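# Flip open the compost pail's green lid

## Task

Swing the compost pail's green lid fully open so it stays standing open by itself while the pail remains upright; finish with neither arm in contact with the pail, and with the white mug and the glass tumbler still standing.

## Robot and tools

ROBOT. Two arms, left_arm and right_arm, each with six revolute joints and a parallel two-finger gripper carrying a wrist camera. Scene frame: origin at table-top height midway between the nominal arm bases, +x out over the table, +z up, left_arm on the +y side (these names do not match image sides). Calibrated bases: left_arm at (-0.023, +0.271, +0.032) m, right_arm at (-0.031, -0.242, +0.018) m. A gripper's fingers point along its own +z and close along its y. end_effector_position is the point between the pads, about 1 cm short of the fingertips. Cameras: cam_high (fixed, behind the arms), cam_left_wrist, cam_right_wrist, each 504x504 pixels.

ROW LAYOUT. Every motion command is built from rows of 14 numbers, each in [-1, 1], always for both arms: seven for left_arm, then seven for right_arm. Within an arm the first six are joint offsets in this fixed order: wrist yaw, wrist pitch, wrist roll, shoulder, waist, elbow; the seventh is the gripper opening. Joint numbers are scaled: 1.0 equals 2.224 rad for waist, shoulder and elbow, and 8.485 rad for the three wrist joints. They are offsets added to the arm's reported Joint targets at the start of the action or move, not to the previous row, so sending the same offset again moves further. Zero offsets re-command the current targets. The opening is absolute, not an offset: +1 fully open, -1 closed; a 0 there is a real command (half open), so repeat the current value to leave a gripper alone.

SIGNS AND RANGES. Waist and wrist roll run opposite to the URDF in everything you send and read. Limits in URDF signs: waist -2.618 to 3.054 (so -3.054 to 2.618 in your numbers), shoulder 0 to 3.142, elbow 0 to 3.142, wrist pitch and wrist yaw -1.571 to 1.571, wrist roll -2.094 to 2.094. An action pushing a joint more than 0.059 rad beyond its range is rejected for both arms. Each control step caps how far a target may lead the measured angle (0.339 rad for big joints, 2.2 for wrist joints), and targets putting a gripper over 200 mm from where it is get scaled back, so large motions need several steps.

TOOLS.
execute_actions(actions, cameras): actions is a list of actions; each action is a list of up to 15 rows, one per 1/30 s step, lasting 0.5 s; a short action repeats its last row. An empty list returns state plus all camera images. cameras names the views wanted (["all"], [] or specific names).
move(target, speed, blend, opening_speed, grip_force, blocking, cameras): target is one 14-number row or a list of up to 15 rows; every row's offsets count from the same starting Joint targets. The joints travel together along smooth paths (the gripper usually curves) and do not avoid obstacles. speed: rad/s for the joint with most to travel, 0.01 to 12.57, default 0.5, one value or one per target. blend: corner rounding in rad for a list; 0 means stop at each. opening_speed: rate of the opening command per second, at least 0.2; use it to close gently. grip_force: newtons per pad, 10 to 50, one number or one per arm, persists. blocking=false returns after about 0.5 s while the move runs. Total duration capped at 10 s. The result adds a move: line such as done, off_target, moving, held or fault, with limits=held if steps were withheld.
wait(seconds 0 to 10, cameras): lets time pass holding commands. stop(cameras): brakes a running move. zoom_image(camera, region=[x0,y0,x1,y1]) magnifies part of that camera's latest image, at most 504 px per side. read_manual(section="licences") gives licence text only. finished_scene(scene 1 to 3) ends the scene irreversibly; call it only once the lid stays open and the arm has withdrawn.

RESULTS. Joint positions and velocities list each arm's joints in the row order (rad, rad/s), then the pad gap in metres (0.094 wide open). Joint targets are the base for your next offsets. end_effector_position (m) and quat_wxyz are in the scene frame and may be off by a few cm. grip_measured is the opening on the command scale; grip_effort_nm is gripper motor effort (negative closing), not pad force. Joint torques follow the position order, include gravity, and wrist values wrap at ±28 N m. Lines to watch: joint sent to its limit, joint command not followed (clearance check changed targets), MOTOR HOT (75 °C) and OVER-TEMPERATURE FAULT (90 °C, arm folds and idles). Action-based results also list joint angles at sampled steps.

CAUTIONS. Move slowly near the pail, mug and tumbler; knocks, slams, hard presses and anything leaving the table are penalised or fail the scene. Keep the arms and their camera cables clear of each other and of objects. Do not hold a stretched pose or press against something for long: motors heat, even while you think. To end a push, command targets back past the measured positions. Time spent thinking lets the scene run on. Occasionally loose objects get nudged by an outside push.

Each tool is called after ">>>" as name(argument=value, ...) on one line, values as JSON.

## Session

>>> execute_actions(actions=[])

Scene clock: 0.00 s.
left_arm: end_effector_position=(+0.3956, +0.2712, +0.1503) grip_measured=+1.000 grip_effort_nm=n/a end_effector_quat_wxyz=(+0.608, -0.026, +0.791, +0.067) | right_arm: end_effector_position=(+0.3589, -0.1938, +0.1214) grip_measured=+1.000 grip_effort_nm=n/a end_effector_quat_wxyz=(+0.606, -0.055, +0.793, +0.007)
Joint names: [wrist yaw, wrist pitch, wrist roll, shoulder, waist, elbow]
Joint positions: left_arm=[-0.24 0.895 -0.015 1.592 0.096 0.435 0.094] | right_arm=[0.068 0.972 0.039 1.552 -0.132 0.311 0.094]
Joint velocities: within noise
Joint torques (N m): no reading
Heat: left arm: 31 °C; right arm: 25 °C.
Joint targets: left_arm=[-0.240 0.884 -0.014 1.588 0.096 0.438] | right_arm=[0.069 0.971 0.038 1.545 -0.132 0.317]
Tool commands: left_gripper/opening=+1.0 right_gripper/opening=+1.0

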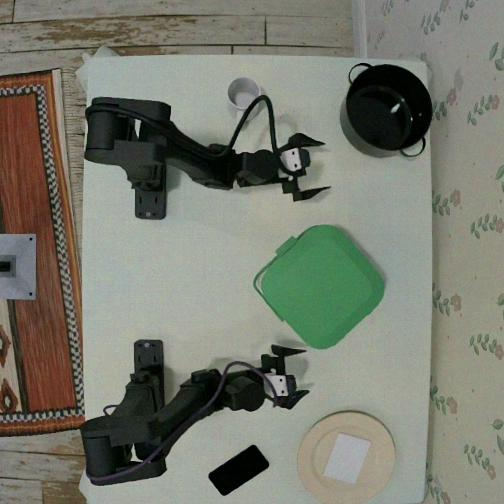

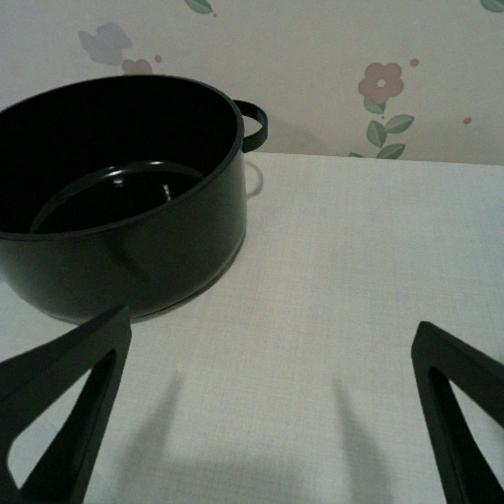

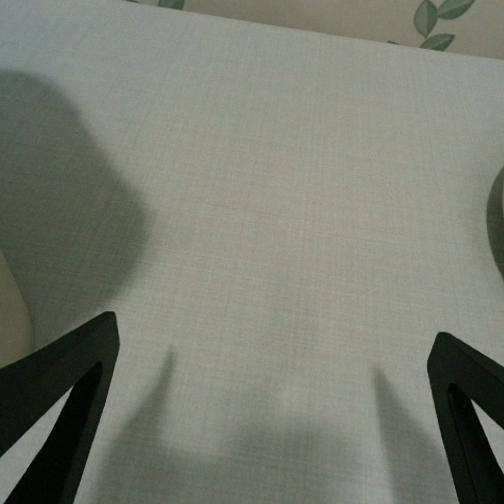

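>>> zoom_image(camera="cam_high", region=[230, 210, 400, 360])

>>> zoom_image(camera="cam_high", region=[200, 60, 300, 150])

Scaled by 2.965 from the camera's 504x504 image, which has a finer 720x720 frame.

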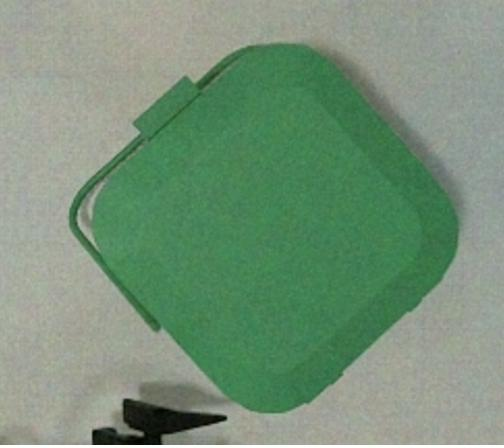

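Scaled by 5.040 from the camera's 504x504 image, which has a finer 720x720 frame.

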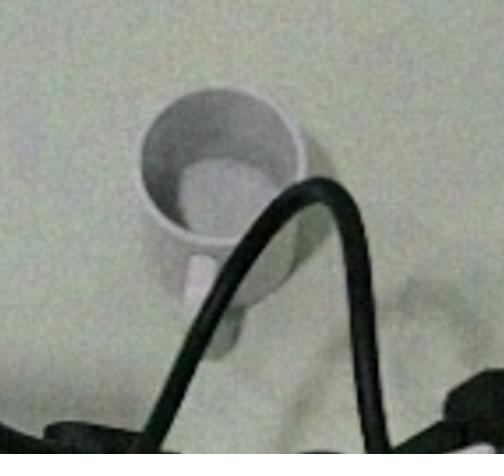

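>>> zoom_image(camera="cam_high", region=[250, 80, 350, 160])

>>> zoom_image(camera="cam_high", region=[80, 380, 300, 504])

>>> zoom_image(camera="cam_high", region=[280, 160, 440, 260])

Scaled by 5.040 from the camera's 504x504 image, which has a finer 720x720 frame.

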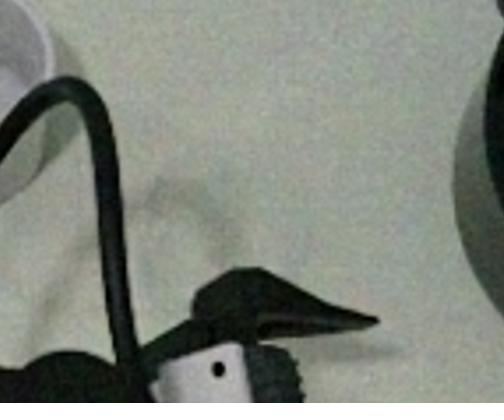

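Scaled by 2.291 from the camera's 504x504 image, which has a finer 720x720 frame.

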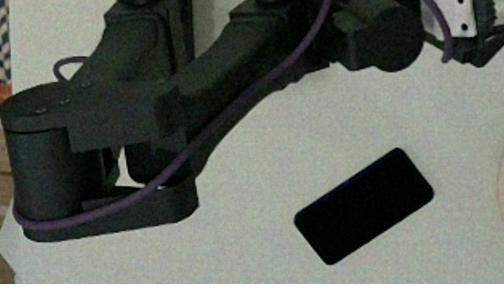

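Scaled by 3.150 from the camera's 504x504 image, which has a finer 720x720 frame.

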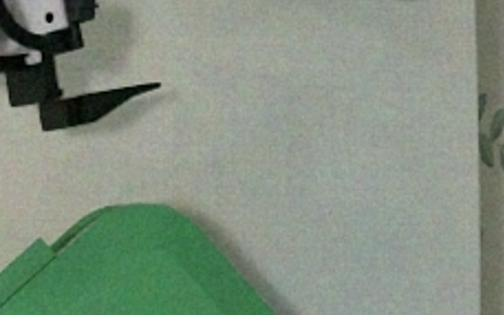

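>>> move(target=[0.1303, -0.2236, -0.0865, -0.3217, -0.1623, 0.2538, 1.0, 0, 0, 0, 0, 0, 0, 1.0], speed=0.8, cameras=["all"])

Scene clock: 156.83 s.
left_arm: end_effector_position=(+0.2121, +0.1933, +0.2913) grip_measured=+1.000 grip_effort_nm=0.00 end_effector_quat_wxyz=(+0.452, +0.340, +0.801, -0.195) | right_arm: end_effector_position=(+0.3589, -0.1938, +0.1213) grip_measured=+1.000 grip_effort_nm=-0.03 end_effector_quat_wxyz=(+0.606, -0.055, +0.794, +0.007)
Joint names: [wrist yaw, wrist pitch, wrist roll, shoulder, waist, elbow]
Joint positions: left_arm=[0.845 -0.994 -0.737 0.877 -0.26 0.983 0.094] | right_arm=[0.068 0.972 0.039 1.552 -0.132 0.311 0.094]
Joint torques (N m): left_arm=[0.56 1.21 -0.13 -0.64 -0.46 9.05] | right_arm=[-0.03 1.74 0.03 -6.16 -0.01 5.35]
Heat: left arm: 33 °C; right arm: 37 °C.
Joint targets: left_arm=[0.865 -1.013 -0.748 0.872 -0.265 1.003] | right_arm=[0.069 0.971 0.038 1.545 -0.132 0.317]
move: done

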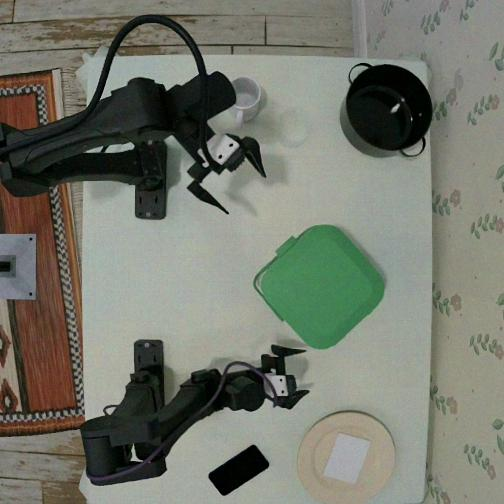

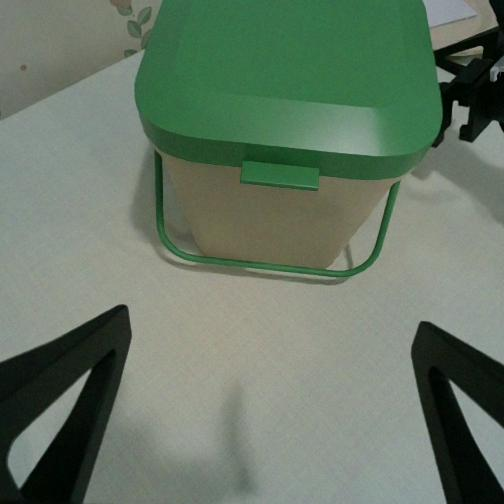

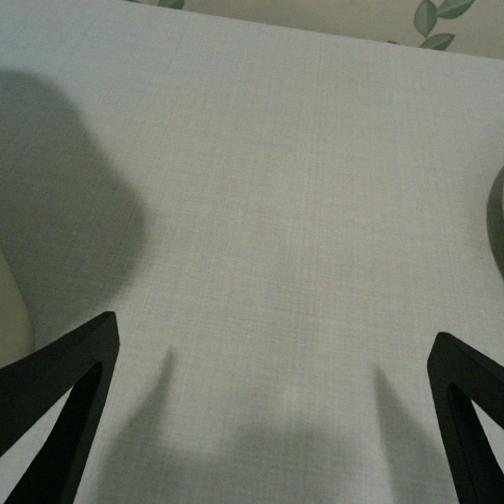

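>>> move(target=[0.0473, 0.2975, -0.0970, 0.4308, 0.0562, -0.3076, -0.96, 0, 0, 0, 0, 0, 0, 1.0], speed=0.8, cameras=["all"])

Scene clock: 252.40 s.
left_arm: end_effector_position=(+0.2887, +0.1418, +0.1630) grip_measured=-0.957 grip_effort_nm=-0.14 end_effector_quat_wxyz=(+0.688, +0.690, +0.172, +0.147) | right_arm: end_effector_position=(+0.3588, -0.1938, +0.1212) grip_measured=+1.000 grip_effort_nm=-0.03 end_effector_quat_wxyz=(+0.606, -0.055, +0.794, +0.007)
Joint names: [wrist yaw, wrist pitch, wrist roll, shoulder, waist, elbow]
Joint positions: left_arm=[1.251 1.453 -1.568 1.815 -0.144 0.328 0.002] | right_arm=[0.068 0.972 0.039 1.552 -0.132 0.311 0.094]
Joint torques (N m): left_arm=[0.18 2.05 -0.03 -5.12 0.51 3.03] | right_arm=[-0.03 1.76 0.02 -6.15 0.01 5.34]
Heat: left arm: 33 °C; right arm: 40 °C.
Joint targets: left_arm=[1.266 1.511 -1.571 1.830 -0.140 0.319] | right_arm=[0.069 0.971 0.038 1.545 -0.132 0.317]
move: off_target (left_arm); left_arm: the wrist pitch is farthest, 0.058 rad from its target

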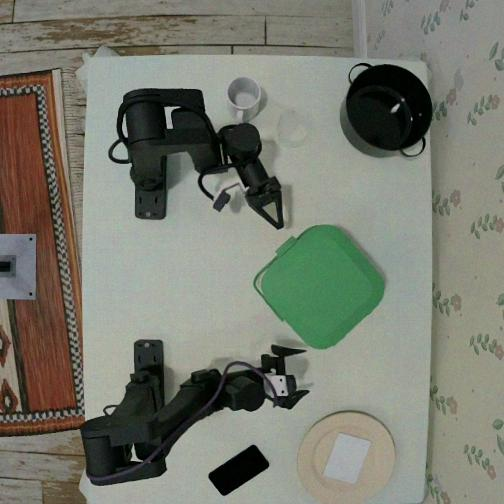

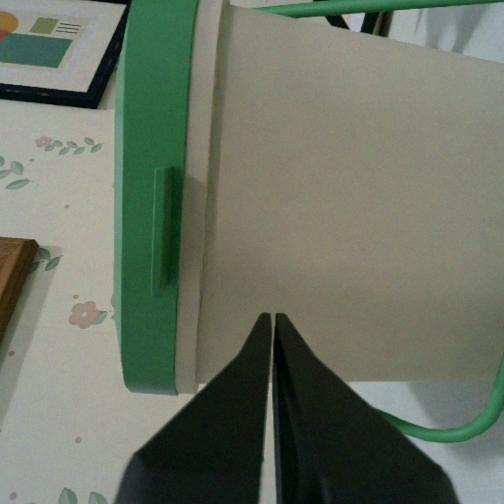

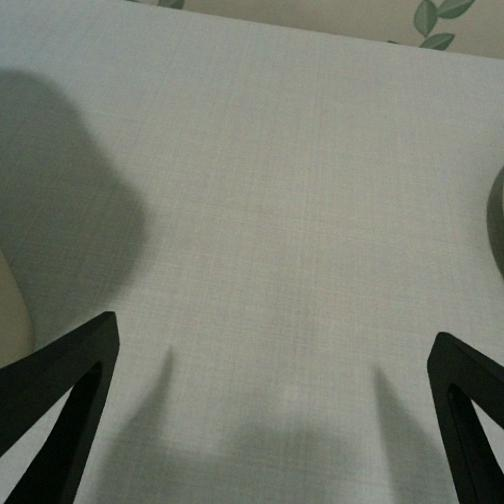

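>>> zoom_image(camera="cam_left_wrist", region=[100, 120, 300, 320])

Scaled by 2.520 from the camera's 504x504 image, which has a finer 720x720 frame.

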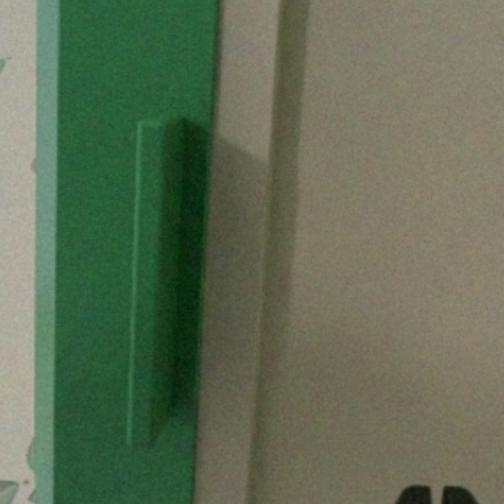

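>>> move(target=[-0.0211, -0.0220, 0, -0.0629, 0.0728, 0.0207, -0.96, 0, 0, 0, 0, 0, 0, 1.0], speed=0.3, cameras=["cam_high", "cam_left_wrist"])

Scene clock: 300.90 s.
left_arm: end_effector_position=(+0.2932, +0.1034, +0.1839) grip_measured=-0.957 grip_effort_nm=-0.14 end_effector_quat_wxyz=(+0.688, +0.690, +0.162, +0.156) | right_arm: end_effector_position=(+0.3588, -0.1938, +0.1212) grip_measured=+1.000 grip_effort_nm=-0.03 end_effector_quat_wxyz=(+0.606, -0.055, +0.794, +0.007)
Joint names: [wrist yaw, wrist pitch, wrist roll, shoulder, waist, elbow]
Joint positions: left_arm=[1.089 1.347 -1.572 1.707 0.019 0.351 0.002] | right_arm=[0.068 0.972 0.039 1.552 -0.132 0.311 0.094]
Joint torques (N m): left_arm=[0 1.4 0 -7.79 0.34 5.93] | right_arm=[-0.03 1.75 0.03 -6.16 0.01 5.35]
Heat: left arm: 34 °C; right arm: 41 °C.
Joint targets: left_arm=[1.087 1.324 -1.571 1.691 0.022 0.364] | right_arm=[0.069 0.971 0.038 1.545 -0.132 0.317]
move: done
Images, in order (width x height): cam_high 504x504, cam_left_wrist 504x504.

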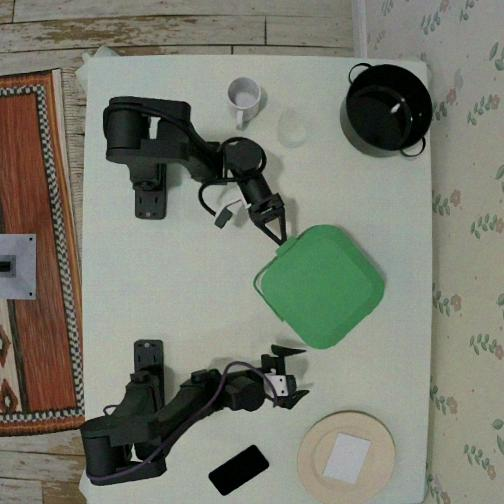

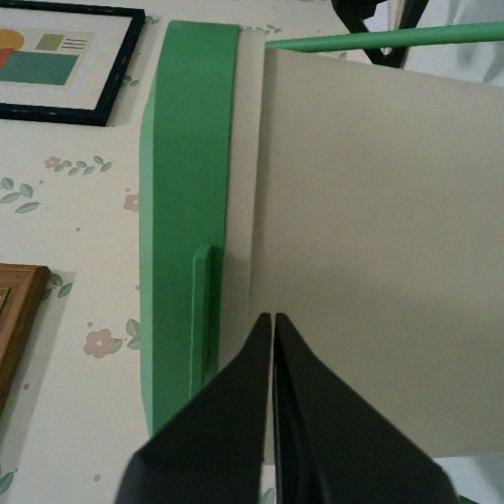

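>>> zoom_image(camera="cam_left_wrist", region=[140, 220, 320, 400])

>>> zoom_image(camera="cam_high", region=[240, 190, 340, 290])

Scaled by 2.800 from the camera's 504x504 image, which has a finer 720x720 frame.

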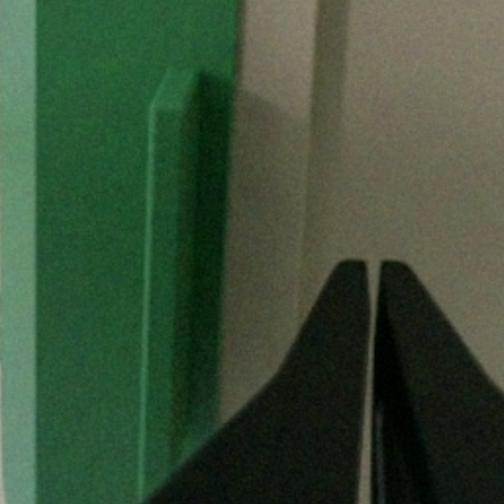

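Scaled by 5.040 from the camera's 504x504 image, which has a finer 720x720 frame.

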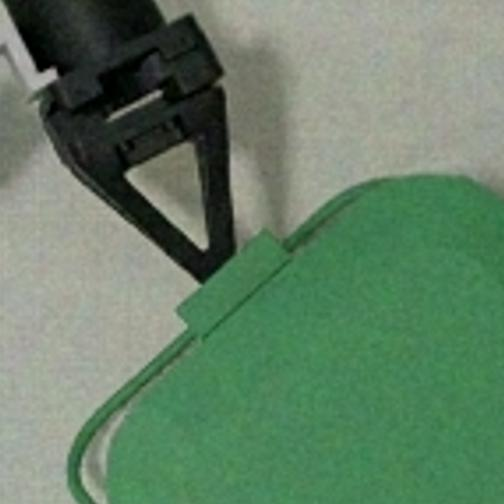

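>>> move(target=[[-0.0015, -0.0051, 0, -0.0110, 0.0058, 0.0098, -0.96, 0, 0, 0, 0, 0, 0, 1.0], [-0.0105, -0.0502, 0, -0.1379, 0.0244, 0.0550, -0.96, 0, 0, 0, 0, 0, 0, 1.0]], speed=0.2, blend=0.02, cameras=["cam_high", "cam_left_wrist"])

Scene clock: 328.40 s.
left_arm: end_effector_position=(+0.3009, +0.0939, +0.2448) grip_measured=-0.958 grip_effort_nm=-0.12 end_effector_quat_wxyz=(+0.683, +0.688, +0.177, +0.166) | right_arm: end_effector_position=(+0.3588, -0.1938, +0.1212) grip_measured=+1.000 grip_effort_nm=-0.03 end_effector_quat_wxyz=(+0.606, -0.055, +0.794, +0.007)
Joint names: [wrist yaw, wrist pitch, wrist roll, shoulder, waist, elbow]
Joint positions: left_arm=[1.001 0.919 -1.573 1.404 0.071 0.464 0.002] | right_arm=[0.068 0.972 0.039 1.552 -0.132 0.311 0.094]
Joint torques (N m): left_arm=[0 1.51 0 -6.91 0.54 8.69] | right_arm=[-0.02 1.75 0.02 -6.17 0.01 5.35]
Heat: left arm: 32 °C; right arm: 42 °C.
Joint targets: left_arm=[0.998 0.898 -1.571 1.384 0.076 0.487] | right_arm=[0.069 0.971 0.038 1.545 -0.132 0.317]
move: done
Images, in order (width x height): cam_high 504x504, cam_left_wrist 504x504.

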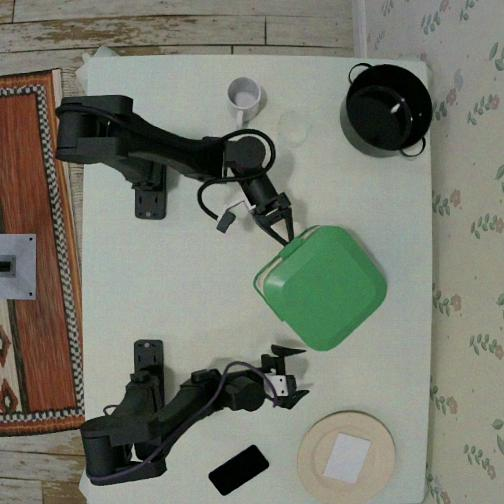

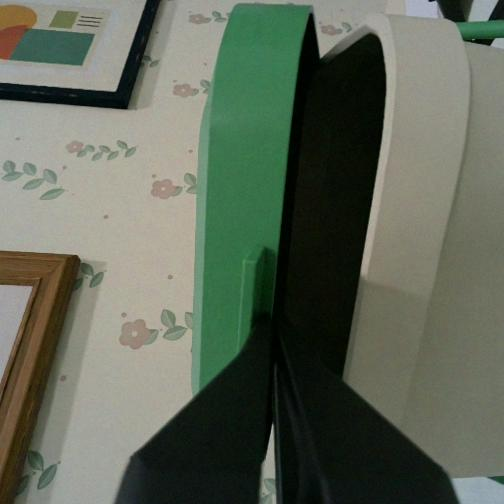

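>>> move(target=[[-0.0120, -0.0301, 0, -0.0410, 0.0301, 0.0736, -0.96, 0, 0, 0, 0, 0, 0, 1.0], [-0.0305, -0.0488, 0, -0.0260, 0.0771, 0.1596, -0.96, 0, 0, 0, 0, 0, 0, 1.0]], speed=0.2, blend=0.03, cameras=["cam_high", "cam_left_wrist"])

Scene clock: 338.40 s.
left_arm: end_effector_position=(+0.3342, +0.0541, +0.3451) grip_measured=-0.958 grip_effort_nm=-0.12 end_effector_quat_wxyz=(+0.681, +0.675, +0.193, +0.207) | right_arm: end_effector_position=(+0.3588, -0.1938, +0.1212) grip_measured=+1.000 grip_effort_nm=-0.03 end_effector_quat_wxyz=(+0.606, -0.055, +0.794, +0.007)
Joint names: [wrist yaw, wrist pitch, wrist roll, shoulder, waist, elbow]
Joint positions: left_arm=[0.745 0.516 -1.576 1.315 0.243 0.817 0.002] | right_arm=[0.068 0.972 0.039 1.552 -0.132 0.311 0.094]
Joint torques (N m): left_arm=[-0.07 1.51 0.03 -4.46 0.53 10.21] | right_arm=[-0.03 1.75 0.03 -6.16 0.01 5.37]
Heat: left arm: 33 °C; right arm: 42 °C.
Joint targets: left_arm=[0.739 0.484 -1.571 1.326 0.248 0.842] | right_arm=[0.069 0.971 0.038 1.545 -0.132 0.317]
move: done
Images, in order (width x height): cam_high 504x504, cam_left_wrist 504x504.

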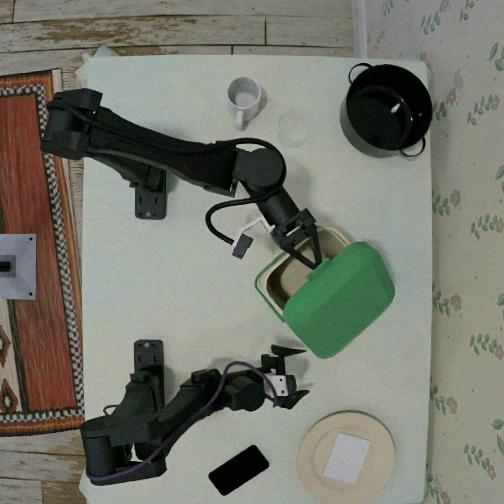

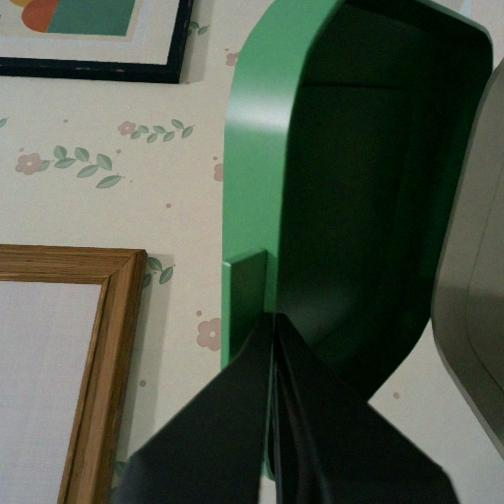

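>>> move(target=[[-0.0182, -0.0099, 0, 0.0455, 0.0459, 0.0834, -0.96, 0, 0, 0, 0, 0, 0, 1.0], [-0.0348, -0.0162, 0, 0.1089, 0.0857, 0.1706, -0.96, 0, 0, 0, 0, 0, 0, 1.0]], speed=0.2, blend=0.03, cameras=["cam_high", "cam_left_wrist"])

Scene clock: 357.60 s.
left_arm: end_effector_position=(+0.3924, -0.0112, +0.4061) grip_measured=-0.958 grip_effort_nm=-0.12 end_effector_quat_wxyz=(+0.684, +0.649, +0.215, +0.255) | right_arm: end_effector_position=(+0.3588, -0.1938, +0.1211) grip_measured=+1.000 grip_effort_nm=-0.03 end_effector_quat_wxyz=(+0.606, -0.055, +0.794, +0.007)
Joint names: [wrist yaw, wrist pitch, wrist roll, shoulder, waist, elbow]
Joint positions: left_arm=[0.45 0.411 -1.576 1.544 0.434 1.205 0.002] | right_arm=[0.068 0.971 0.039 1.552 -0.132 0.311 0.094]
Joint torques (N m): left_arm=[-0.09 1.33 0.04 -6.26 0.57 9.68] | right_arm=[-0.04 1.75 0.03 -6.16 0.01 5.33]
Heat: left arm: 34 °C; right arm: 42 °C.
Joint targets: left_arm=[0.444 0.347 -1.571 1.569 0.438 1.221] | right_arm=[0.069 0.970 0.038 1.545 -0.132 0.317]
move: off_target (left_arm); left_arm: the wrist pitch is farthest, 0.064 rad from its target
Images, in order (width x height): cam_high 504x504, cam_left_wrist 504x504.

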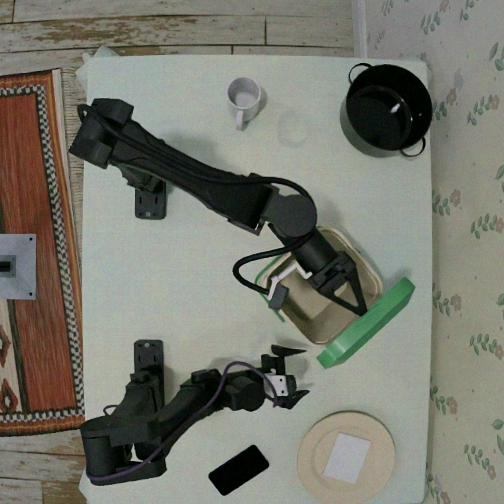

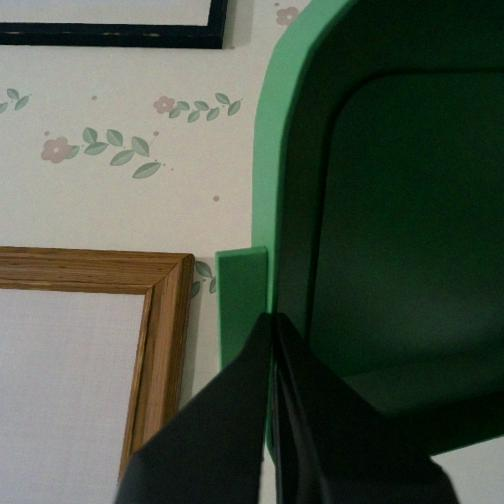

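>>> move(target=[-0.0116, -0.0030, 0, 0.0726, 0.0287, 0.0847, -0.96, 0, 0, 0, 0, 0, 0, 1.0], speed=0.15, cameras=["cam_high", "cam_left_wrist"])

Scene clock: 377.57 s.
left_arm: end_effector_position=(+0.4278, -0.0478, +0.3926) grip_measured=-0.958 grip_effort_nm=-0.12 end_effector_quat_wxyz=(+0.666, +0.659, +0.243, +0.253) | right_arm: end_effector_position=(+0.3588, -0.1938, +0.1211) grip_measured=+1.000 grip_effort_nm=-0.03 end_effector_quat_wxyz=(+0.606, -0.055, +0.794, +0.007)
Joint names: [wrist yaw, wrist pitch, wrist roll, shoulder, waist, elbow]
Joint positions: left_arm=[0.348 0.345 -1.576 1.714 0.497 1.384 0.002] | right_arm=[0.068 0.971 0.039 1.552 -0.132 0.311 0.094]
Joint torques (N m): left_arm=[-0.04 1.73 0.03 -9.07 0.54 10.52] | right_arm=[-0.03 1.75 0.03 -6.16 -0.01 5.37]
Heat: left arm: 34 °C; right arm: 42 °C.
Joint targets: left_arm=[0.346 0.322 -1.571 1.730 0.502 1.410] | right_arm=[0.069 0.970 0.038 1.545 -0.132 0.317]
move: done
Images, in order (width x height): cam_high 504x504, cam_left_wrist 504x504.

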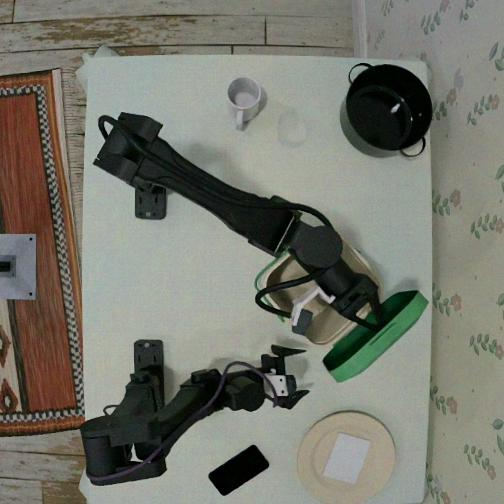

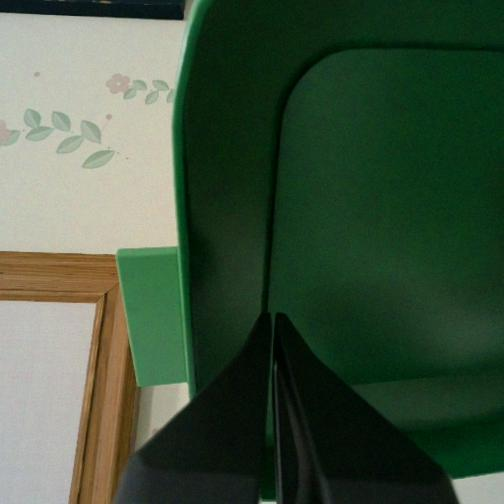

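>>> zoom_image(camera="cam_high", region=[280, 240, 440, 400])

>>> zoom_image(camera="cam_left_wrist", region=[100, 200, 400, 500])

Scaled by 3.150 from the camera's 504x504 image, which has a finer 720x720 frame.

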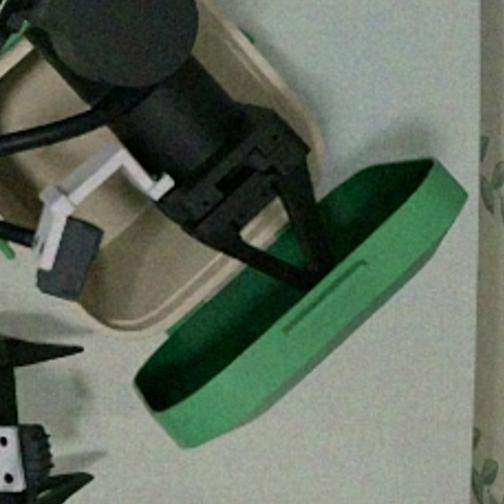

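Scaled by 1.680 from the camera's 504x504 image, which has a finer 720x720 frame.

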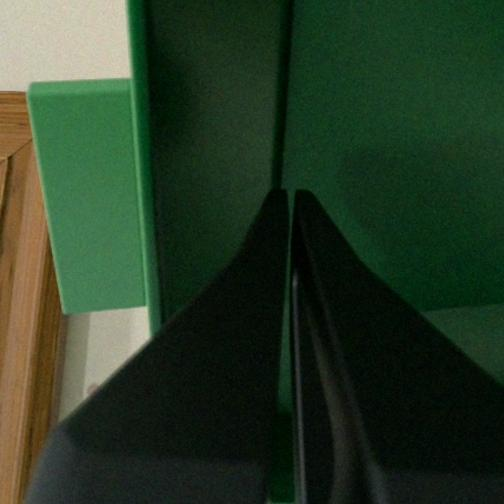

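>>> move(target=[-0.0057, 0.0009, 0, 0.0482, 0.0136, 0.0439, -0.96, 0, 0, 0, 0, 0, 0, 1.0], speed=0.15, cameras=["cam_high", "cam_left_wrist"])

>>> zoom_image(camera="cam_high", region=[280, 240, 440, 400])

Scene clock: 410.07 s.
left_arm: end_effector_position=(+0.4473, -0.0694, +0.3835) grip_measured=-0.958 grip_effort_nm=-0.12 end_effector_quat_wxyz=(+0.661, +0.659, +0.251, +0.257) | right_arm: end_effector_position=(+0.3588, -0.1938, +0.1211) grip_measured=+1.000 grip_effort_nm=-0.03 end_effector_quat_wxyz=(+0.606, -0.055, +0.794, +0.007)
Joint names: [wrist yaw, wrist pitch, wrist roll, shoulder, waist, elbow]
Joint positions: left_arm=[0.3 0.344 -1.576 1.817 0.528 1.48 0.002] | right_arm=[0.068 0.971 0.039 1.552 -0.132 0.311 0.094]
Joint torques (N m): left_arm=[-0.05 1.82 0.05 -9.88 0.47 10.73] | right_arm=[-0.03 1.75 0.03 -6.17 0.01 5.34]
Heat: left arm: 35 °C; right arm: 43 °C.
Joint targets: left_arm=[0.297 0.329 -1.571 1.837 0.532 1.507] | right_arm=[0.069 0.970 0.038 1.545 -0.132 0.317]
move: done
Images, in order (width x height): cam_high 504x504, cam_left_wrist 504x504.

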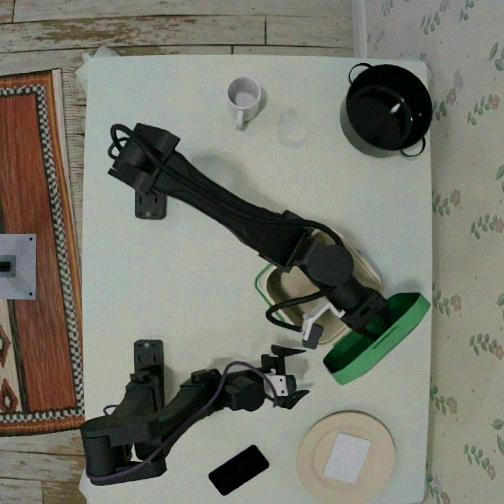

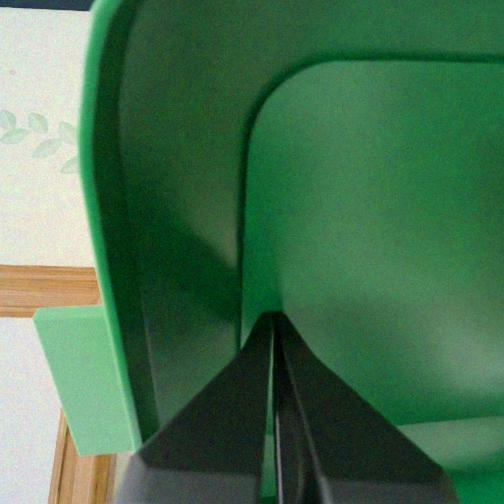

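Scaled by 3.150 from the camera's 504x504 image, which has a finer 720x720 frame.

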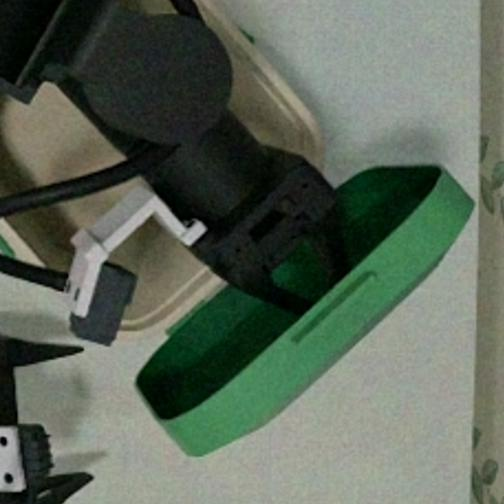

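>>> move(target=[-0.0022, -0.0012, 0, 0.0514, 0.0088, 0.0563, -0.96, 0, 0, 0, 0, 0, 0, 1.0], speed=0.15, cameras=["cam_high", "cam_left_wrist"])

>>> zoom_image(camera="cam_high", region=[280, 240, 440, 400])

Scene clock: 416.10 s.
left_arm: end_effector_position=(+0.4673, -0.0912, +0.3806) grip_measured=-0.958 grip_effort_nm=-0.12 end_effector_quat_wxyz=(+0.664, +0.656, +0.248, +0.259) | right_arm: end_effector_position=(+0.3588, -0.1938, +0.1211) grip_measured=+1.000 grip_effort_nm=-0.03 end_effector_quat_wxyz=(+0.606, -0.055, +0.794, +0.007)
Joint names: [wrist yaw, wrist pitch, wrist roll, shoulder, waist, elbow]
Joint positions: left_arm=[0.281 0.342 -1.576 1.929 0.547 1.605 0.002] | right_arm=[0.068 0.971 0.039 1.552 -0.132 0.311 0.094]
Joint torques (N m): left_arm=[-0.04 1.74 0.04 -10.95 0.54 10.73] | right_arm=[-0.04 1.74 0.03 -6.19 0.03 5.34]
Heat: left arm: 35 °C; right arm: 43 °C.
Joint targets: left_arm=[0.279 0.319 -1.571 1.952 0.552 1.632] | right_arm=[0.069 0.970 0.038 1.545 -0.132 0.317]
move: done
Images, in order (width x height): cam_high 504x504, cam_left_wrist 504x504.

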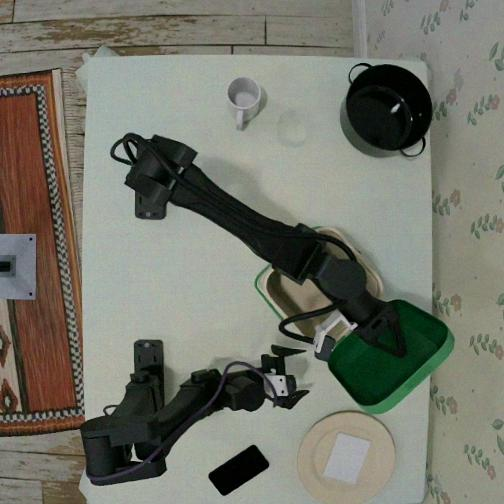

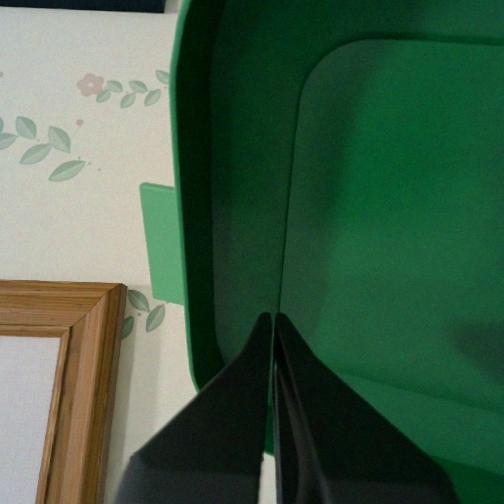

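Scaled by 3.150 from the camera's 504x504 image, which has a finer 720x720 frame.

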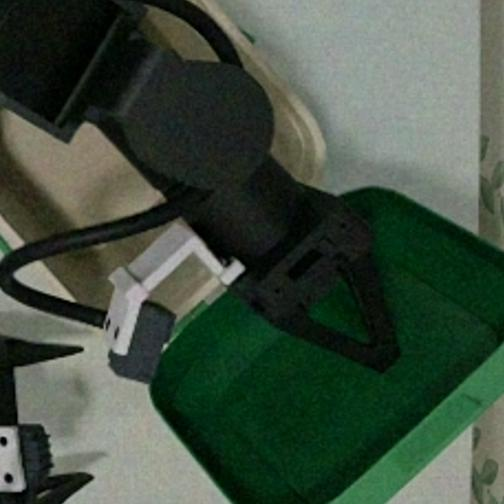

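>>> move(target=[0.0360, -0.0271, 0, -0.2362, -0.0908, -0.1325, -0.96, 0, 0, 0, 0, 0, 0, 1.0], speed=0.4, cameras=["cam_high", "cam_left_wrist"])

>>> zoom_image(camera="cam_high", region=[240, 220, 440, 420])

Scene clock: 431.37 s.
left_arm: end_effector_position=(+0.3699, +0.0194, +0.4579) grip_measured=-0.958 grip_effort_nm=-0.12 end_effector_quat_wxyz=(+0.678, +0.665, +0.211, +0.232) | right_arm: end_effector_position=(+0.3588, -0.1938, +0.1211) grip_measured=+1.000 grip_effort_nm=-0.03 end_effector_quat_wxyz=(+0.606, -0.055, +0.794, +0.007)
Joint names: [wrist yaw, wrist pitch, wrist roll, shoulder, waist, elbow]
Joint positions: left_arm=[0.573 0.118 -1.576 1.439 0.352 1.353 0.002] | right_arm=[0.068 0.971 0.039 1.552 -0.132 0.311 0.094]
Joint torques (N m): left_arm=[0.11 1.59 0.06 -8.34 -0.21 6.75] | right_arm=[-0.03 1.76 0.03 -6.16 0.01 5.38]
Heat: left arm: 34 °C; right arm: 43 °C.
Joint targets: left_arm=[0.584 0.089 -1.571 1.426 0.350 1.338] | right_arm=[0.069 0.970 0.038 1.545 -0.132 0.317]
move: done
Images, in order (width x height): cam_high 504x504, cam_left_wrist 504x504.

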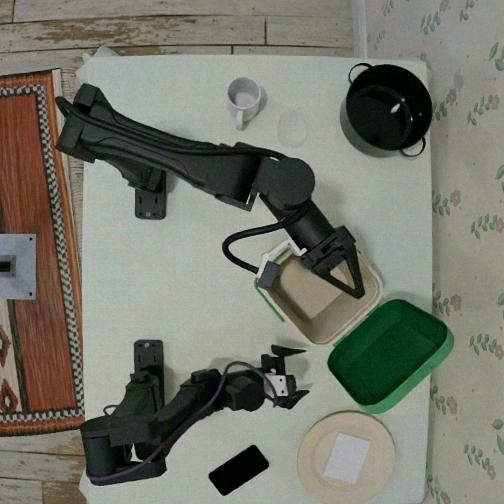

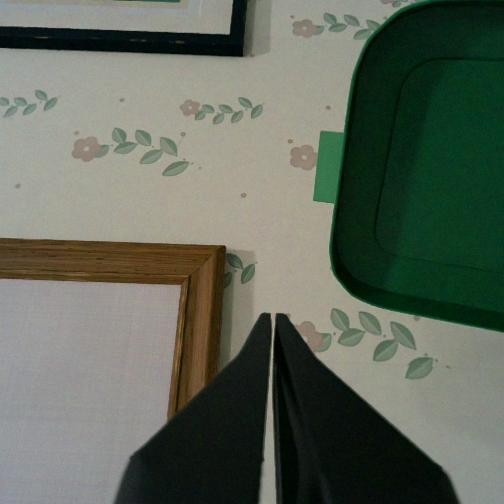

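Scaled by 2.520 from the camera's 504x504 image, which has a finer 720x720 frame.

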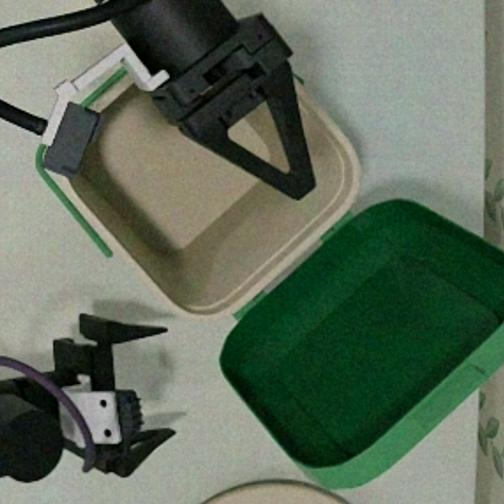

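>>> finished_scene(scene=1)

The scene is finished: the task was done.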